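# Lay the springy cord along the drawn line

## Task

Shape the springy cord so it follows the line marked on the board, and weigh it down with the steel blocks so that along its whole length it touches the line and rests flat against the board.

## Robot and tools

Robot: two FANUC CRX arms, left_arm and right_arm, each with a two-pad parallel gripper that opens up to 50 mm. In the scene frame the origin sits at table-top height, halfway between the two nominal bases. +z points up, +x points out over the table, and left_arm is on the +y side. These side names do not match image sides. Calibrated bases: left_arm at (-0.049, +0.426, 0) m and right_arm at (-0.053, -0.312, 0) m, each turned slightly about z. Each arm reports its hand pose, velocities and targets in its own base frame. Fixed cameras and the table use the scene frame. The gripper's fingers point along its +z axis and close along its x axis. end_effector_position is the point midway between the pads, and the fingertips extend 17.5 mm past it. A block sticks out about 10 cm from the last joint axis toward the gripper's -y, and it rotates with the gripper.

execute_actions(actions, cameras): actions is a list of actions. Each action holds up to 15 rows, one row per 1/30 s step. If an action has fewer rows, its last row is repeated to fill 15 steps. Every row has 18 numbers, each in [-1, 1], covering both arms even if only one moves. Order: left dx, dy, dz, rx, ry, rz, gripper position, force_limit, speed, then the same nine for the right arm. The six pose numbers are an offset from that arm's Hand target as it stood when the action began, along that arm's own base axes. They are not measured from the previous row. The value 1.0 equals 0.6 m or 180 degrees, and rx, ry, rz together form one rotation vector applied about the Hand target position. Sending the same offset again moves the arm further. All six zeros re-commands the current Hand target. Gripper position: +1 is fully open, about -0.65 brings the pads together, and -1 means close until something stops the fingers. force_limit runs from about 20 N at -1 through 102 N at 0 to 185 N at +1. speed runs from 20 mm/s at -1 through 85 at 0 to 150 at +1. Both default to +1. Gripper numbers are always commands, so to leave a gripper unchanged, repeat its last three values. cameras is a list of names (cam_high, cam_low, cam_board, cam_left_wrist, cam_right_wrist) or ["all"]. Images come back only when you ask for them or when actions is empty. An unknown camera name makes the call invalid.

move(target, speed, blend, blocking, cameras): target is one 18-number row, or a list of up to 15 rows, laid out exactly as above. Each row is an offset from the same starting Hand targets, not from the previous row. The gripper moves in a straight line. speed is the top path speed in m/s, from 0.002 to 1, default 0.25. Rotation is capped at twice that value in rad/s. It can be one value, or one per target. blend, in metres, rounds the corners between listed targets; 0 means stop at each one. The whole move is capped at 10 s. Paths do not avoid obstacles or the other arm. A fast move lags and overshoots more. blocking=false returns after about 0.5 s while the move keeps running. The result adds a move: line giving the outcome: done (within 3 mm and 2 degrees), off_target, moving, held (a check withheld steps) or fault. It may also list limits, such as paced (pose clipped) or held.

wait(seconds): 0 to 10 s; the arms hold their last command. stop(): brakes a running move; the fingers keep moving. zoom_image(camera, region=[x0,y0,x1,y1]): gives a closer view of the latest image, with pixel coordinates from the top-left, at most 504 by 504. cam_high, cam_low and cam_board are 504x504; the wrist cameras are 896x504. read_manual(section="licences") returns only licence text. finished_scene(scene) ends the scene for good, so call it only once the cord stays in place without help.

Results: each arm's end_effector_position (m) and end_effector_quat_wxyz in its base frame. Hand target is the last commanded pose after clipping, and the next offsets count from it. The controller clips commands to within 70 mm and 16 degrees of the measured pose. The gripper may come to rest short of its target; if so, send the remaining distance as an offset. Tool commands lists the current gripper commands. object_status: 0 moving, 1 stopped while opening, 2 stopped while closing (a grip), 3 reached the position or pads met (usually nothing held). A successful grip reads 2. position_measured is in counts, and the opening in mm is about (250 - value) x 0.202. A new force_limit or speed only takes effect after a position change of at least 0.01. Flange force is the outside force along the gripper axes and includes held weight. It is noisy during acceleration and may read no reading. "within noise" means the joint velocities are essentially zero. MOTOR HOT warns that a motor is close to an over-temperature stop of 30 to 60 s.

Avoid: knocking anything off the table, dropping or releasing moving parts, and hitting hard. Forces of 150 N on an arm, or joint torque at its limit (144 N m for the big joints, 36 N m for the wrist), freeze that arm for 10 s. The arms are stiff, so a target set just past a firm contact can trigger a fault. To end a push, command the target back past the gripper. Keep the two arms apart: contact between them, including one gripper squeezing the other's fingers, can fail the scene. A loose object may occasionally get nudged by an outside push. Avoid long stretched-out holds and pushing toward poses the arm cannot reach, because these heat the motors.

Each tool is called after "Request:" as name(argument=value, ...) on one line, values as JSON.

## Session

Request:
execute_actions(actions=[])

Scene clock: 0.00 s.
left_arm: end_effector_position=(+0.6708, -0.1400, +0.3097) position_measured=3 object_status=3 end_effector_quat_wxyz=(+0.704, -0.065, +0.672, +0.223) | right_arm: end_effector_position=(+0.1621, +0.1577, +0.1716) position_measured=3 object_status=3 end_effector_quat_wxyz=(+0.016, -0.329, +0.944, +0.008)
Joint positions: left_arm=[-0.422 0.314 -0.642 0.88 1.248 0.898] | right_arm=[1.421 -0.683 -0.729 0.021 -1.495 0.82]
Joint velocities: within noise
Flange force (N): no reading
Hand target: left_arm +0.6708, -0.1400, +0.3097; +0.704, -0.065, +0.672, +0.223 | right_arm +0.1621, +0.1577, +0.1716; +0.016, -0.329, +0.944, +0.008
Tool commands: left_gripper/position=+1.0 left_gripper/force_limit=+1.0 left_gripper/speed=+1.0 right_gripper/position=+1.0 right_gripper/force_limit=+1.0 right_gripper/speed=+1.0

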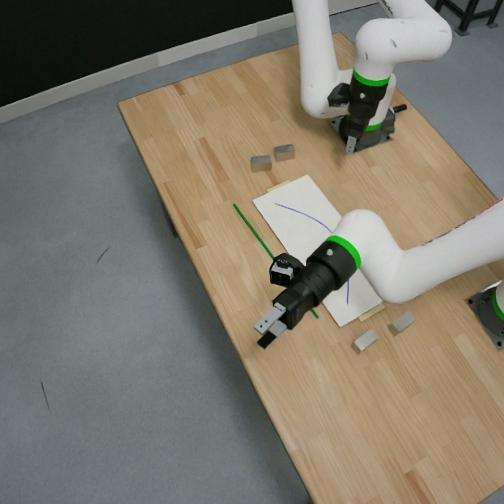

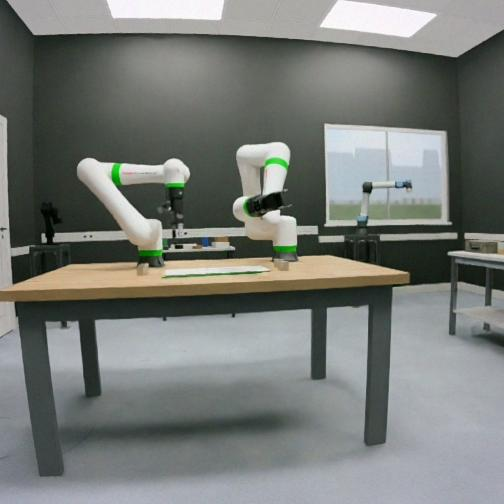

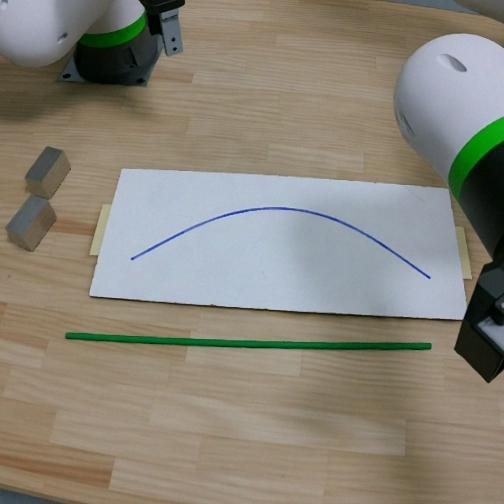

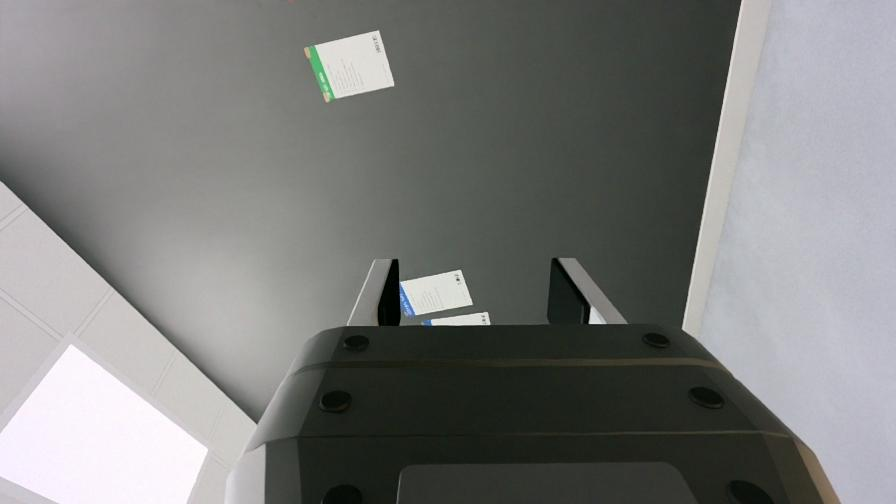

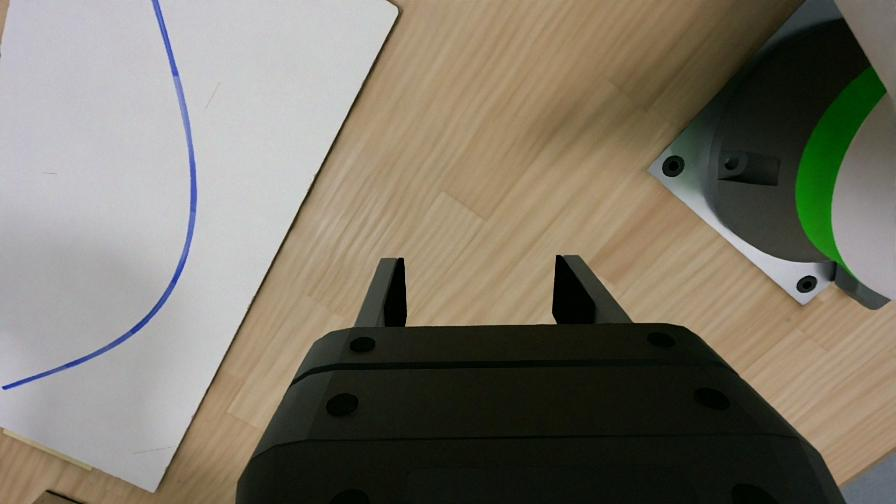

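Request:
move(target=[-0.475,0.018,-0.1,0.27,0.521,-0.414,1,-0.6,0,0.429,-0.211,0.248,0.0045,0.0134,-0.713,1,-0.6,0], speed=0.5, cameras=["all"])

Scene clock: 4.60 s.
left_arm: end_effector_position=(+0.3858, -0.1292, +0.2497) position_measured=3 object_status=3 end_effector_quat_wxyz=(-0.001, +0.707, +0.707, -0.001) | right_arm: end_effector_position=(+0.4194, +0.0311, +0.3204) position_measured=3 object_status=3 end_effector_quat_wxyz=(+0.000, +0.706, +0.708, +0.000)
Joint positions: left_arm=[0.002 -0.105 -0.171 0 -1.507 -0.002] | right_arm=[0.389 -0.068 0.026 0.001 -1.666 -0.387]
Flange force (N): left_arm=[5.3 -2.7 -1.2] | right_arm=[2.4 -2.4 -0.7]
Hand target: left_arm +0.3858, -0.1292, +0.2497; -0.001, +0.707, +0.707, -0.001 | right_arm +0.4195, +0.0311, +0.3204; +0.000, +0.706, +0.708, +0.000
Off the commanded pose: left_arm 0.000 m, 0 deg | right_arm 0.000 m, 0 deg.
move: done

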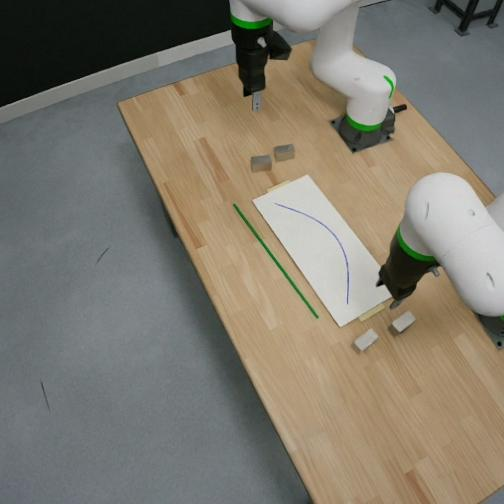

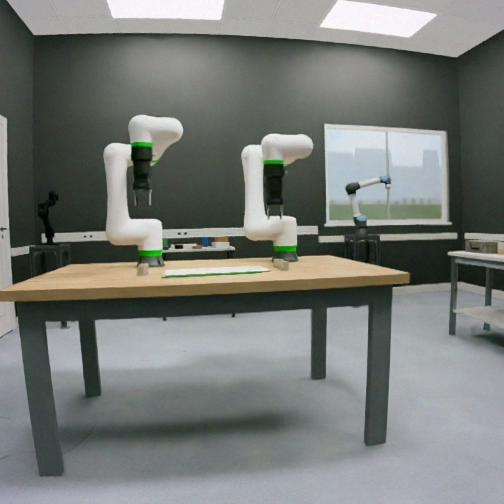

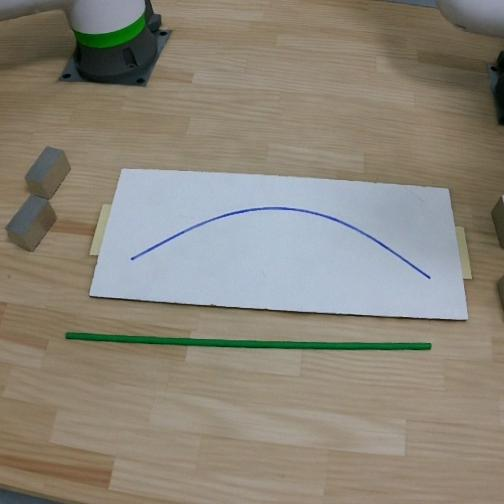

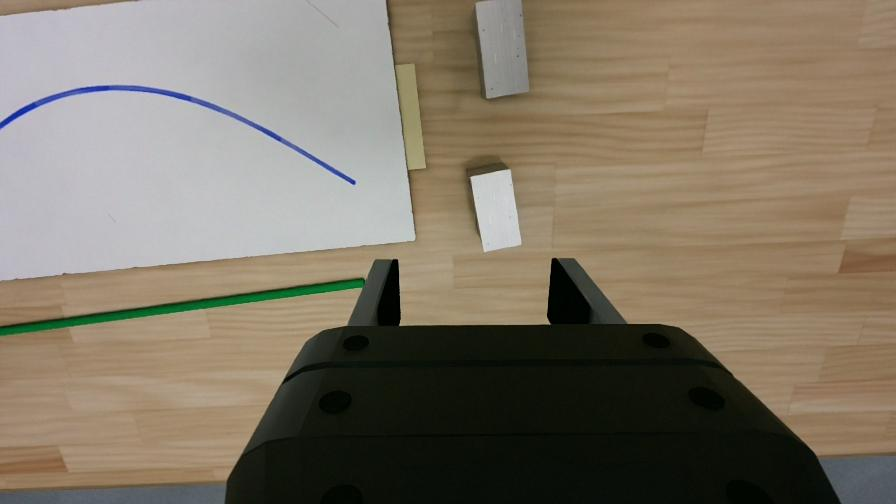

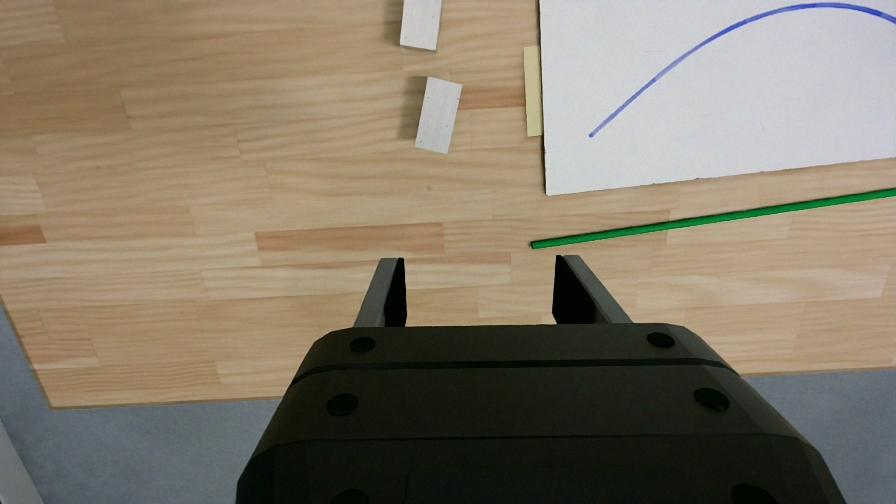

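Request:
move(target=[[0.0413,0.0487,-0.266,0,0,0.06,1,-0.6,-0.3,-0.0687,-0.0247,-0.384,0,0,-0.0656,1,-0.6,-0.3],[0.0413,0.0487,-0.367,0,0,0.06,-1,-0.6,-0.3,-0.0687,-0.0247,-0.4848,0,0,-0.0656,-1,-0.6,-0.3],[0.0413,0.0487,-0.29,0,0,0.06,-1,-0.6,-0.3,-0.0687,-0.0247,-0.41,0,0,-0.0656,-1,-0.6,-0.3],[-0.0387,-0.1512,-0.316,0,0,0.3233,-1,-0.6,-0.3,-0.0815,0.2175,-0.434,0,0,-0.2417,-1,-0.6,-0.3]], speed=[0.3,0.12,0.15,0.25], blend=[0.01,0,0.01,0], cameras=["cam_left_wrist","cam_right_wrist"])

Scene clock: 12.77 s.
left_arm: end_effector_position=(+0.3627, -0.2199, +0.0601) position_measured=103 object_status=2 end_effector_quat_wxyz=(+0.000, +0.274, +0.962, -0.001) | right_arm: end_effector_position=(+0.3706, +0.1616, +0.0600) position_measured=103 object_status=2 end_effector_quat_wxyz=(+0.000, +0.918, +0.396, +0.000)
Joint positions: left_arm=[-0.232 0.082 -0.453 0.002 -1.036 1.246] | right_arm=[0.739 0.033 -0.504 0 -1.034 -1.496]
Flange force (N): left_arm=[2.9 3.9 3.6] | right_arm=[-0.6 -3.3 4.1]
Hand target: left_arm +0.3626, -0.2199, +0.0601; +0.000, +0.274, +0.962, -0.001 | right_arm +0.3706, +0.1616, +0.0600; +0.000, +0.918, +0.396, +0.000
Off the commanded pose: left_arm 0.000 m, 0 deg | right_arm 0.000 m, 0 deg.
move: done
Images, in order (width x height): cam_left_wrist 896x504, cam_right_wrist 896x504.

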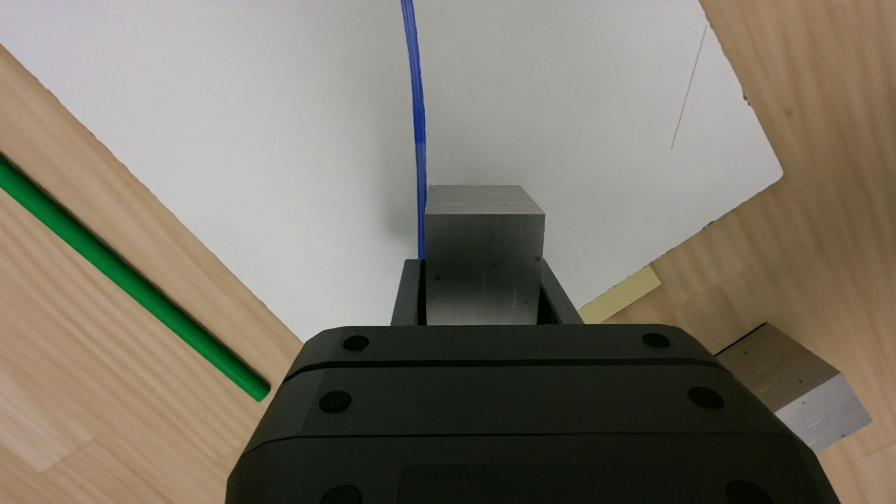

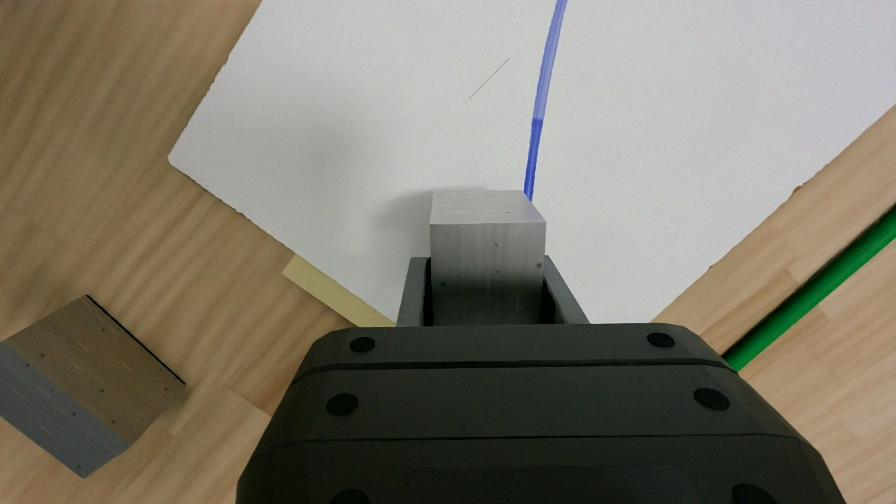

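Request:
move(target=[0,0,-0.041,0,0,0,-1,-0.6,-0.3,0,0,-0.041,0,0,0,-1,-0.6,-0.3], speed=0.05, cameras=["cam_left_wrist","cam_right_wrist"])

Scene clock: 13.93 s.
left_arm: end_effector_position=(+0.3626, -0.2199, +0.0355) position_measured=103 object_status=2 end_effector_quat_wxyz=(+0.000, +0.274, +0.962, -0.001) | right_arm: end_effector_position=(+0.3705, +0.1617, +0.0355) position_measured=103 object_status=2 end_effector_quat_wxyz=(+0.000, +0.918, +0.396, +0.000)
Joint positions: left_arm=[-0.232 0.118 -0.481 0.003 -0.973 1.246] | right_arm=[0.739 0.071 -0.533 0 -0.968 -1.496]
Flange force (N): left_arm=[21.7 11.3 -35.5] | right_arm=[-17.4 -17.4 -47.4]
Hand target: left_arm +0.3626, -0.2199, +0.0355; +0.000, +0.274, +0.962, -0.001 | right_arm +0.3706, +0.1616, +0.0354; +0.000, +0.918, +0.396, +0.000
Off the commanded pose: left_arm 0.000 m, 0 deg | right_arm 0.000 m, 0 deg.
move: done
Images, in order (width x height): cam_left_wrist 896x504, cam_right_wrist 896x504.

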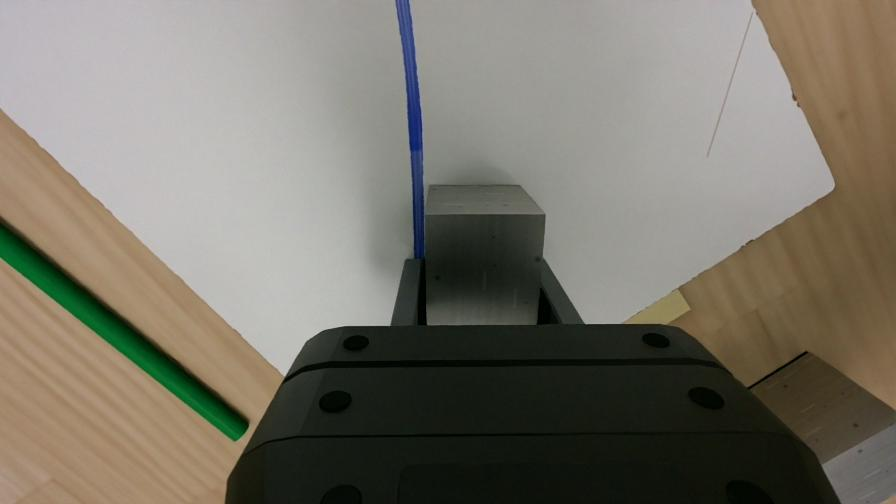

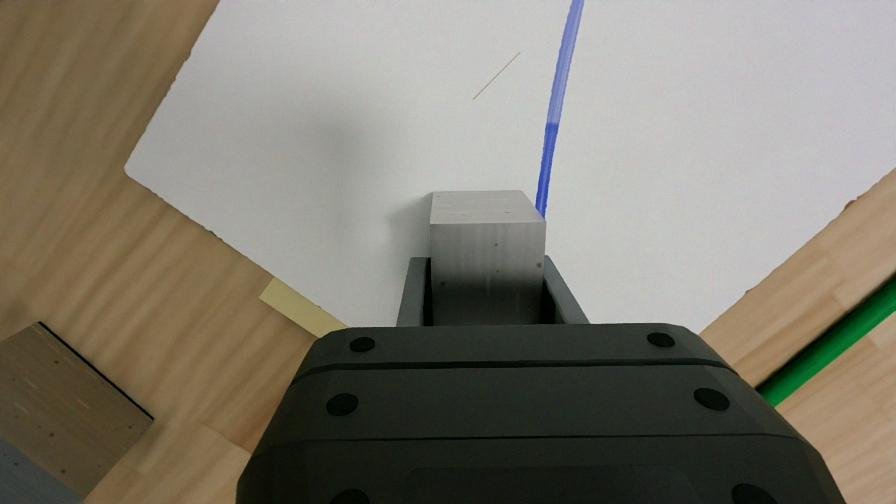

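Request:
move(target=[[-0.001,0.0006,0.0008,0,0,0,-1,-0.6,-0.3,0.0024,0.0026,0.0008,0,0,0,-1,-0.6,-0.3],[-0.001,0.0006,0.0008,0,0,0,0.67,-0.6,-0.8,0.0024,0.0026,0.0008,0,0,0,0.67,-0.6,-0.8],[-0.001,0.0006,0.1,0,0,0,0.67,-0.6,-0.8,0.0024,0.0026,0.1,0,0,0,0.67,-0.6,-0.8],[0.2502,-0.3483,0.074,0,0,0.2167,0.67,-0.6,-0.8,-0.128,-0.2627,0.09,0,0,0.199,1,-0.6,-0.8]], speed=[0.02,0.05,0.15,0.3], blend=[0,0,0.01,0], cameras=["cam_left_wrist","cam_right_wrist","cam_board"])

Scene clock: 19.23 s.
left_arm: end_effector_position=(+0.5127, -0.4289, +0.0799) position_measured=52 object_status=3 end_effector_quat_wxyz=(+0.000, -0.063, +0.998, -0.001) | right_arm: end_effector_position=(+0.2938, +0.0040, +0.0894) position_measured=3 object_status=3 end_effector_quat_wxyz=(+0.000, +0.752, +0.659, +0.000)
Joint positions: left_arm=[-0.5 0.633 0.347 0.002 -1.283 2.196] | right_arm=[0.473 -0.327 -0.732 0.001 -1.166 -0.605]
Flange force (N): left_arm=[0.3 4.0 -1.8] | right_arm=[3.5 -2.4 -0.1]
Hand target: left_arm +0.5127, -0.4289, +0.0799; +0.000, -0.063, +0.998, -0.001 | right_arm +0.2938, +0.0040, +0.0894; +0.000, +0.752, +0.659, +0.000
Off the commanded pose: left_arm 0.000 m, 0 deg | right_arm 0.000 m, 0 deg.
move: done
Images, in order (width x height): cam_board 504x504, cam_left_wrist 896x504, cam_right_wrist 896x504.

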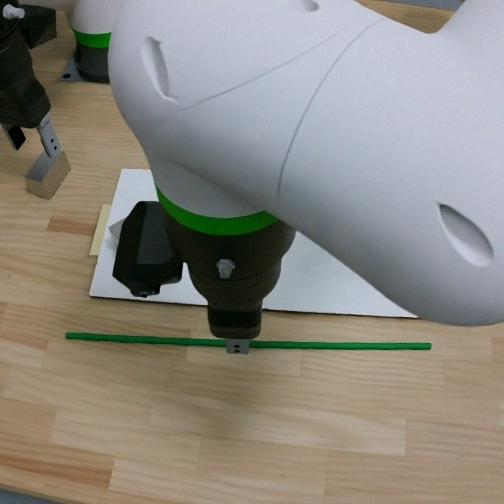

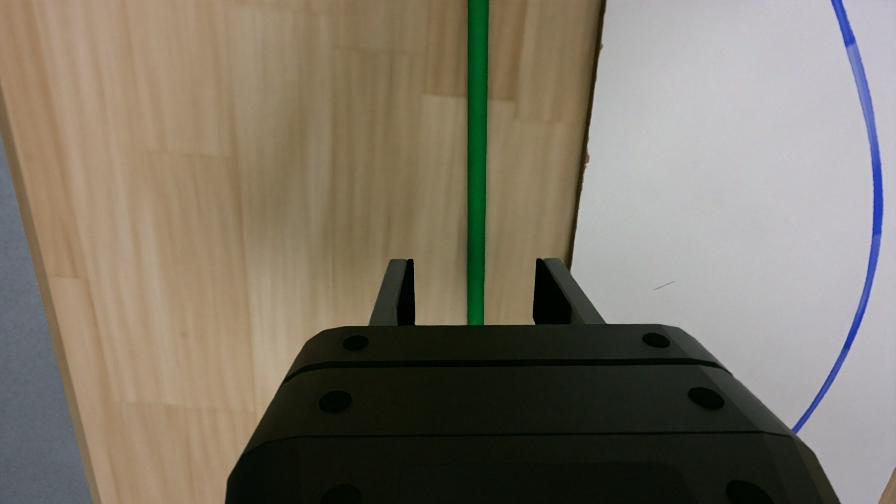

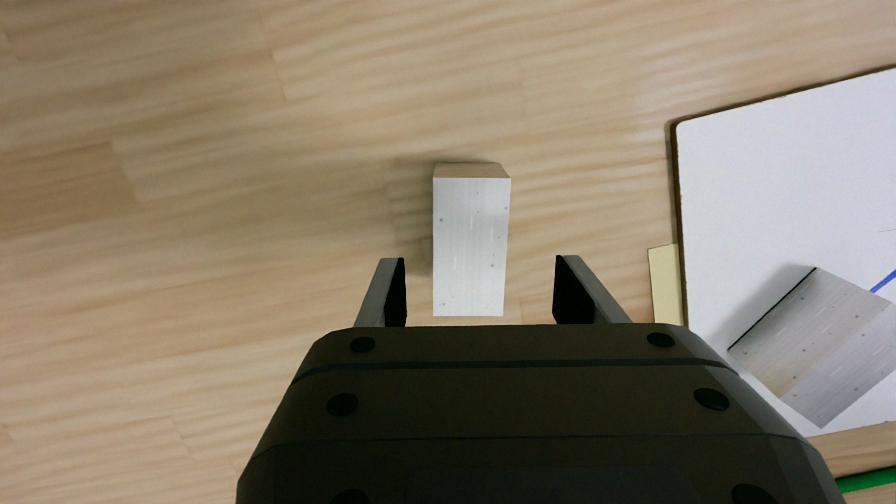

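Request:
move(target=[[0,0,-0.1,0,0,0,0.67,-0.6,-0.8,0,0,-0.0998,0,0,0,1,-0.6,-0.8],[0,0,-0.1,0,0,0,-1,-0.8,-0.8,0,0,-0.0998,0,0,0,-1,-0.6,-0.6],[0,0,-0.025,0,0,0,-1,-0.8,-0.8,0,0,-0.02,0,0,0.1,-1,-0.6,-0.6],[-0.1522,0.0433,-0.025,0,0,-0.0083,-1,-0.8,-0.8,0,0,-0.02,0,0,0.45,-1,-0.6,-0.6],[-0.1522,0.0433,-0.0895,0,0,-0.0083,-1,-0.8,-0.8,0,0,-0.02,0,0,0.5756,-1,-0.6,-0.6]], speed=[0.1,0.05,0.18,0.3,0.08], blend=[0,0,0.008,0.005,0], cameras=["cam_left_wrist","cam_right_wrist","cam_board"])

Scene clock: 28.00 s.
left_arm: end_effector_position=(+0.4214, -0.4029, +0.0262) position_measured=215 object_status=2 end_effector_quat_wxyz=(+0.000, -0.050, +0.999, -0.001) | right_arm: end_effector_position=(+0.2938, +0.0040, +0.0774) position_measured=103 object_status=2 end_effector_quat_wxyz=(+0.000, -0.053, +0.999, +0.000)
Joint positions: left_arm=[-0.537 0.485 -0.019 0.002 -1.066 2.206] | right_arm=[0.472 -0.312 -0.752 0 -1.129 1.204]
Flange force (N): left_arm=[-0.7 2.9 -1.5] | right_arm=[2.1 4.2 4.0]
Hand target: left_arm +0.4214, -0.4029, +0.0262; +0.000, -0.050, +0.999, -0.001 | right_arm +0.2938, +0.0040, +0.0774; +0.000, -0.053, +0.999, +0.000
Off the commanded pose: left_arm 0.000 m, 0 deg | right_arm 0.000 m, 0 deg.
move: done
Images, in order (width x height): cam_board 504x504, cam_left_wrist 896x504, cam_right_wrist 896x504.

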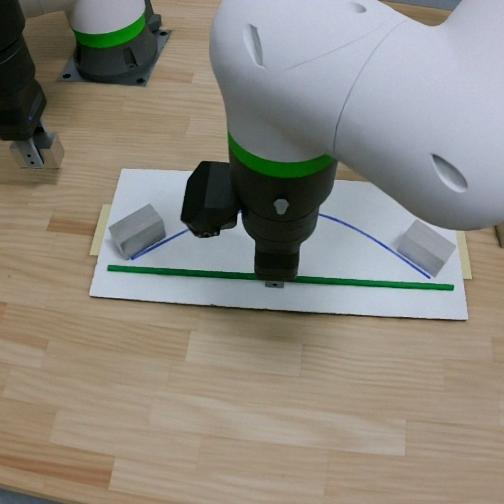

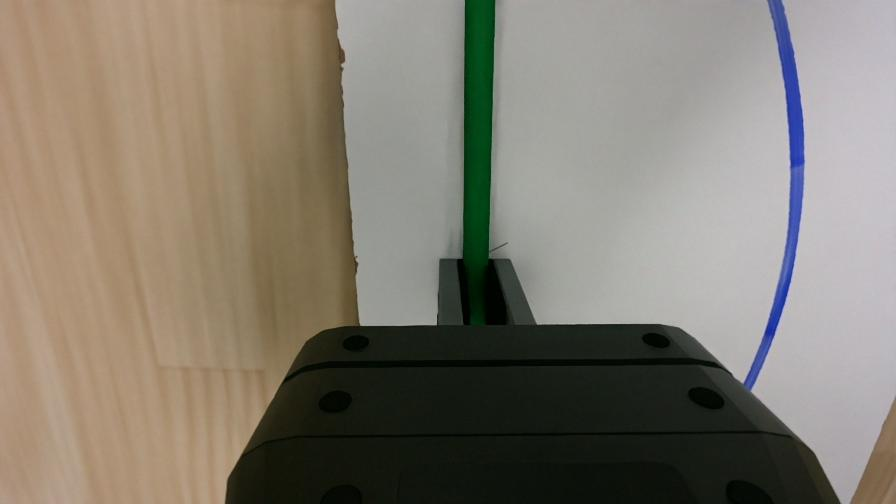

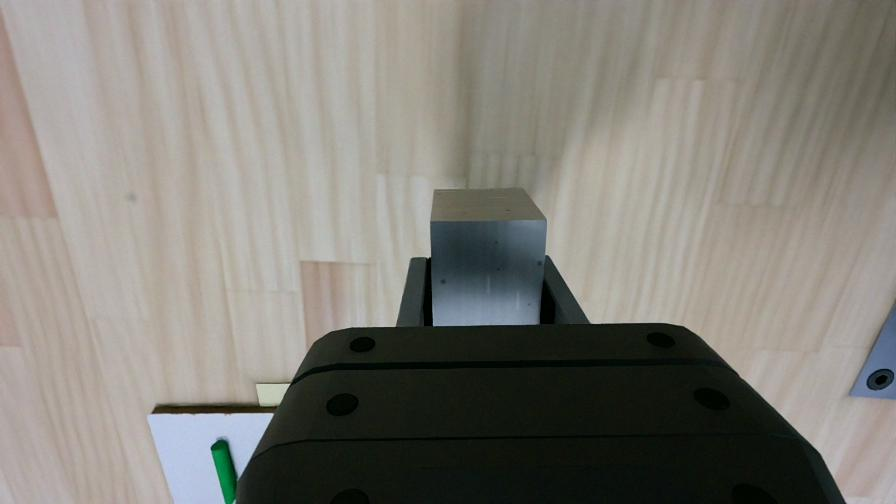

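Request:
move(target=[[0,0,0,0,0,0,0.0,-0.8,-0.8,0.0,0.0,0,0,0,0,-1,-0.6,-0.6],[0,0,0.2,0,0,0,0.0,-0.8,-0.8,0,0,0.04,0,0,0,-1,-0.6,-0.6],[-0.2,0.583,0.2,0,0,-0.4,0,-0.8,-0.8,0.25,0.25,0.04,0,0,0,-1,-0.6,-0.6],[-0.2,0.583,0.2,0,0,-0.4,0,-0.8,-0.8,0.2227,0.5723,0.01,0,0,0,-1,-0.6,-0.6],[-0.2,0.583,0.2,0,0,-0.4,0,-0.8,-0.8,0.2227,0.5723,-0.069,0,0,0,-1,-0.6,-0.6]], speed=[0.05,0.25,0.4,0.3,0.08], blend=[0,0.01,0.01,0.01,0])

Request:
move(target=[0,0,0,0,0,0,0,-0.8,-0.8,-0.1647,-0.0178,0,0,0,0,-1,-0.6,-0.6], speed=0.08, cameras=["cam_right_wrist","cam_board"])

Scene clock: 33.47 s.
left_arm: end_effector_position=(+0.3014, -0.0531, +0.1462) position_measured=152 object_status=3 end_effector_quat_wxyz=(-0.001, +0.547, +0.837, -0.001) | right_arm: end_effector_position=(+0.4274, +0.3474, +0.0360) position_measured=103 object_status=2 end_effector_quat_wxyz=(+0.000, -0.053, +0.999, +0.000)
Joint positions: left_arm=[0.265 -0.343 -0.603 0 -1.313 0.149] | right_arm=[0.921 0.403 -0.112 0.001 -1.055 0.755]
Flange force (N): left_arm=[7.2 -2.5 -1.6] | right_arm=[3.1 0.1 3.2]
Hand target: left_arm +0.3014, -0.0531, +0.1462; -0.001, +0.547, +0.837, -0.001 | right_arm +0.4274, +0.3474, +0.0360; +0.000, -0.053, +0.999, +0.000
Off the commanded pose: left_arm 0.000 m, 0 deg | right_arm 0.000 m, 0 deg.
move: done

Scene clock: 35.03 s.
left_arm: end_effector_position=(+0.3014, -0.0531, +0.1462) position_measured=152 object_status=3 end_effector_quat_wxyz=(-0.001, +0.547, +0.837, -0.001) | right_arm: end_effector_position=(+0.3286, +0.3367, +0.0360) position_measured=103 object_status=2 end_effector_quat_wxyz=(+0.000, -0.053, +0.999, +0.000)
Joint positions: left_arm=[0.265 -0.343 -0.603 0 -1.313 0.149] | right_arm=[1.078 0.225 -0.352 0.001 -0.994 0.598]
Flange force (N): left_arm=[8.1 -1.5 -1.1] | right_arm=[2.6 -0.2 3.4]
Hand target: left_arm +0.3014, -0.0531, +0.1462; -0.001, +0.547, +0.837, -0.001 | right_arm +0.3286, +0.3367, +0.0360; +0.000, -0.053, +0.999, +0.000
Off the commanded pose: left_arm 0.000 m, 0 deg | right_arm 0.000 m, 0 deg.
move: done
Images, in order (width x height): cam_board 504x504, cam_right_wrist 896x504.

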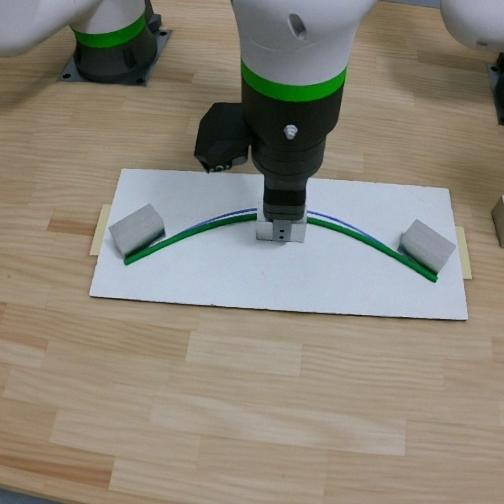

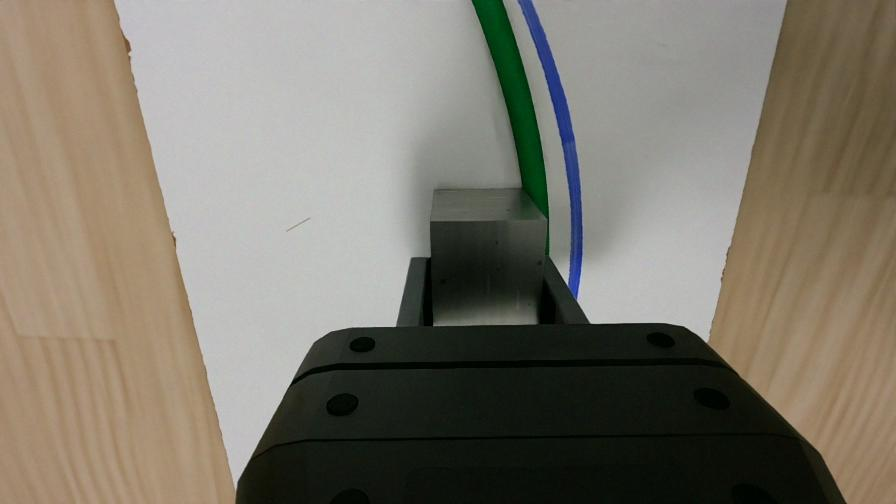

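Request:
move(target=[0,0,0,0,0,0,0,-0.8,-0.8,-0.0209,-0.0022,0,0,0,0,-1,-0.6,-0.6], speed=0.05, cameras=["cam_right_wrist","cam_board"])

Request:
zoom_image(camera="cam_board", region=[85, 165, 285, 325])

Request:
zoom_image(camera="cam_board", region=[280, 165, 480, 325])

Scene clock: 36.70 s.
left_arm: end_effector_position=(+0.3014, -0.0531, +0.1462) position_measured=152 object_status=3 end_effector_quat_wxyz=(-0.001, +0.547, +0.837, -0.001) | right_arm: end_effector_position=(+0.3160, +0.3354, +0.0360) position_measured=103 object_status=2 end_effector_quat_wxyz=(+0.000, -0.053, +0.999, +0.000)
Joint positions: left_arm=[0.265 -0.343 -0.603 0 -1.313 0.149] | right_arm=[1.102 0.203 -0.379 0.001 -0.989 0.574]
Flange force (N): left_arm=[7.5 -1.2 -1.8] | right_arm=[3.0 -0.2 3.4]
Hand target: left_arm +0.3014, -0.0531, +0.1462; -0.001, +0.547, +0.837, -0.001 | right_arm +0.3160, +0.3354, +0.0360; +0.000, -0.053, +0.999, +0.000
Off the commanded pose: left_arm 0.000 m, 0 deg | right_arm 0.000 m, 0 deg.
move: done
Images, in order (width x height): cam_board 504x504, cam_right_wrist 896x504.

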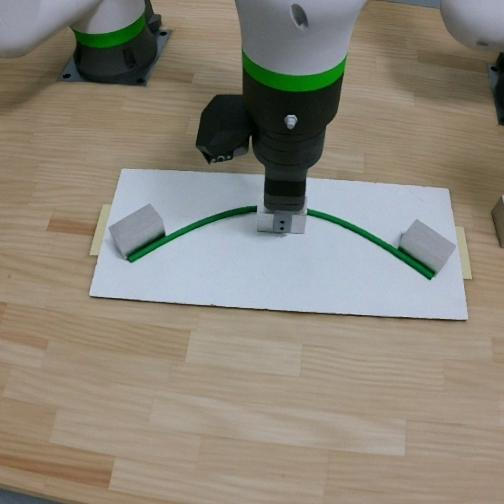

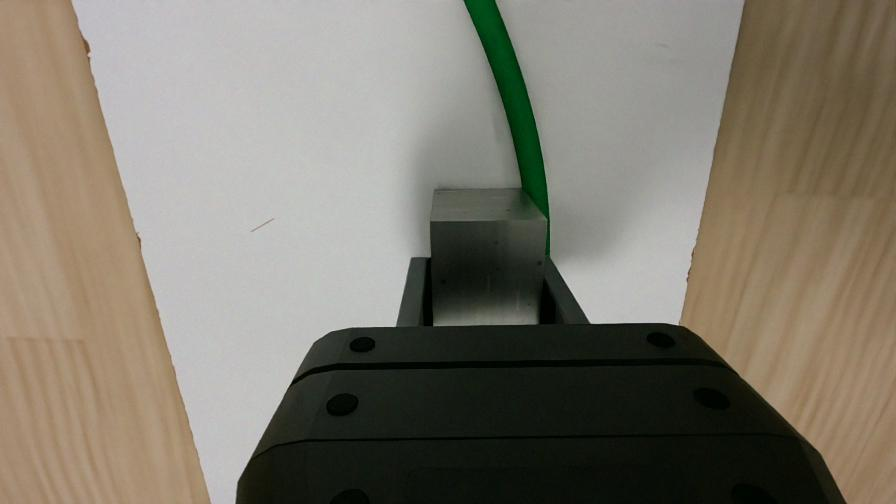

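Scaled by 2.520.

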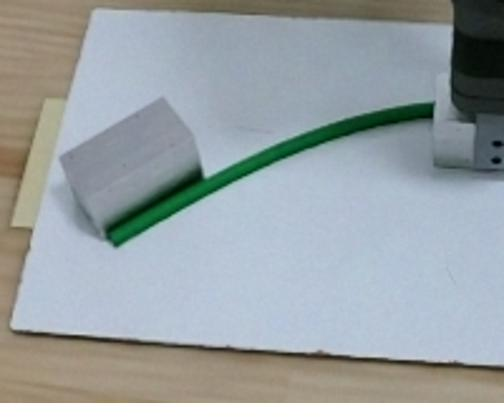

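Scaled by 2.520.

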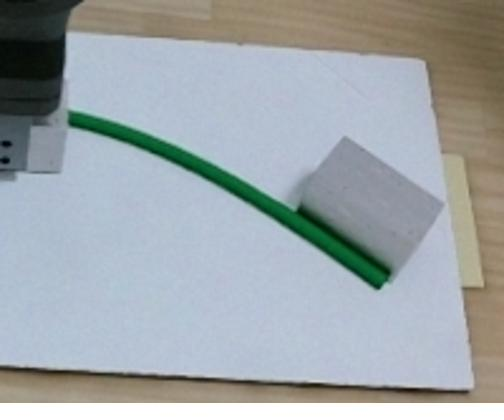

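Request:
move(target=[[0,0,0,0,0,0,0,-0.8,-0.8,0,0,-0.0008,0,0,0,-1,-0.6,-0.7],[0,0,0,0,0,0,0,-0.8,-0.8,0,0,-0.0008,0,0,0,0.5,-0.6,-1],[0,0,0,0,0,0,0,-0.8,-0.8,0,0,0.1,0,0,0,0.5,-0.6,-1],[0,0,0,0,0,0,0,-0.8,-0.8,-0.1,-0.2,0.3,0,0,0,0.5,-0.6,-1]], speed=[0.02,0.03,0.12,0.25], blend=[0,0,0.01,0], cameras=["cam_board"])

Request:
zoom_image(camera="cam_board", region=[90, 160, 480, 330])

Scene clock: 40.23 s.
left_arm: end_effector_position=(+0.3014, -0.0531, +0.1462) position_measured=152 object_status=3 end_effector_quat_wxyz=(-0.001, +0.547, +0.837, -0.001) | right_arm: end_effector_position=(+0.2560, +0.2154, +0.2159) position_measured=78 object_status=3 end_effector_quat_wxyz=(+0.000, -0.053, +0.999, +0.000)
Joint positions: left_arm=[0.265 -0.343 -0.603 0 -1.313 0.149] | right_arm=[1.099 -0.295 -0.405 0.001 -1.461 0.577]
Flange force (N): left_arm=[7.3 -1.0 -1.8] | right_arm=[2.0 1.8 -0.9]
Hand target: left_arm +0.3014, -0.0531, +0.1462; -0.001, +0.547, +0.837, -0.001 | right_arm +0.2560, +0.2154, +0.2160; +0.000, -0.053, +0.999, +0.000
Off the commanded pose: left_arm 0.000 m, 0 deg | right_arm 0.000 m, 0 deg.
move: done
Images, in order (width x height): cam_board 504x504.

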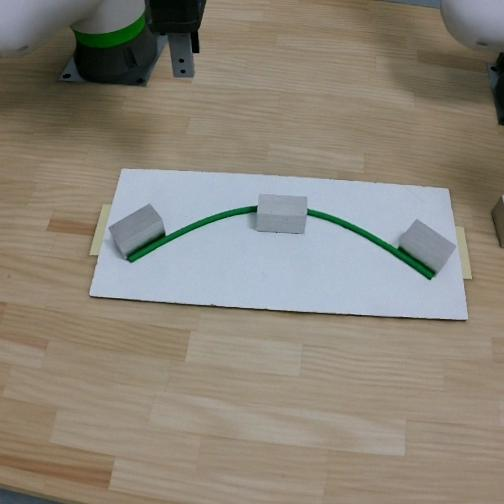

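Scaled by 1.292.

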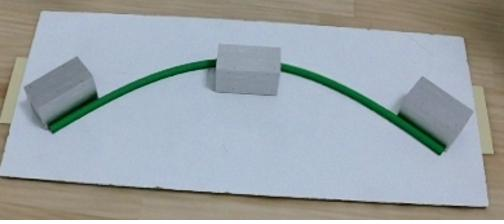

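Request:
finished_scene(scene=2)

The scene is finished: the task was done.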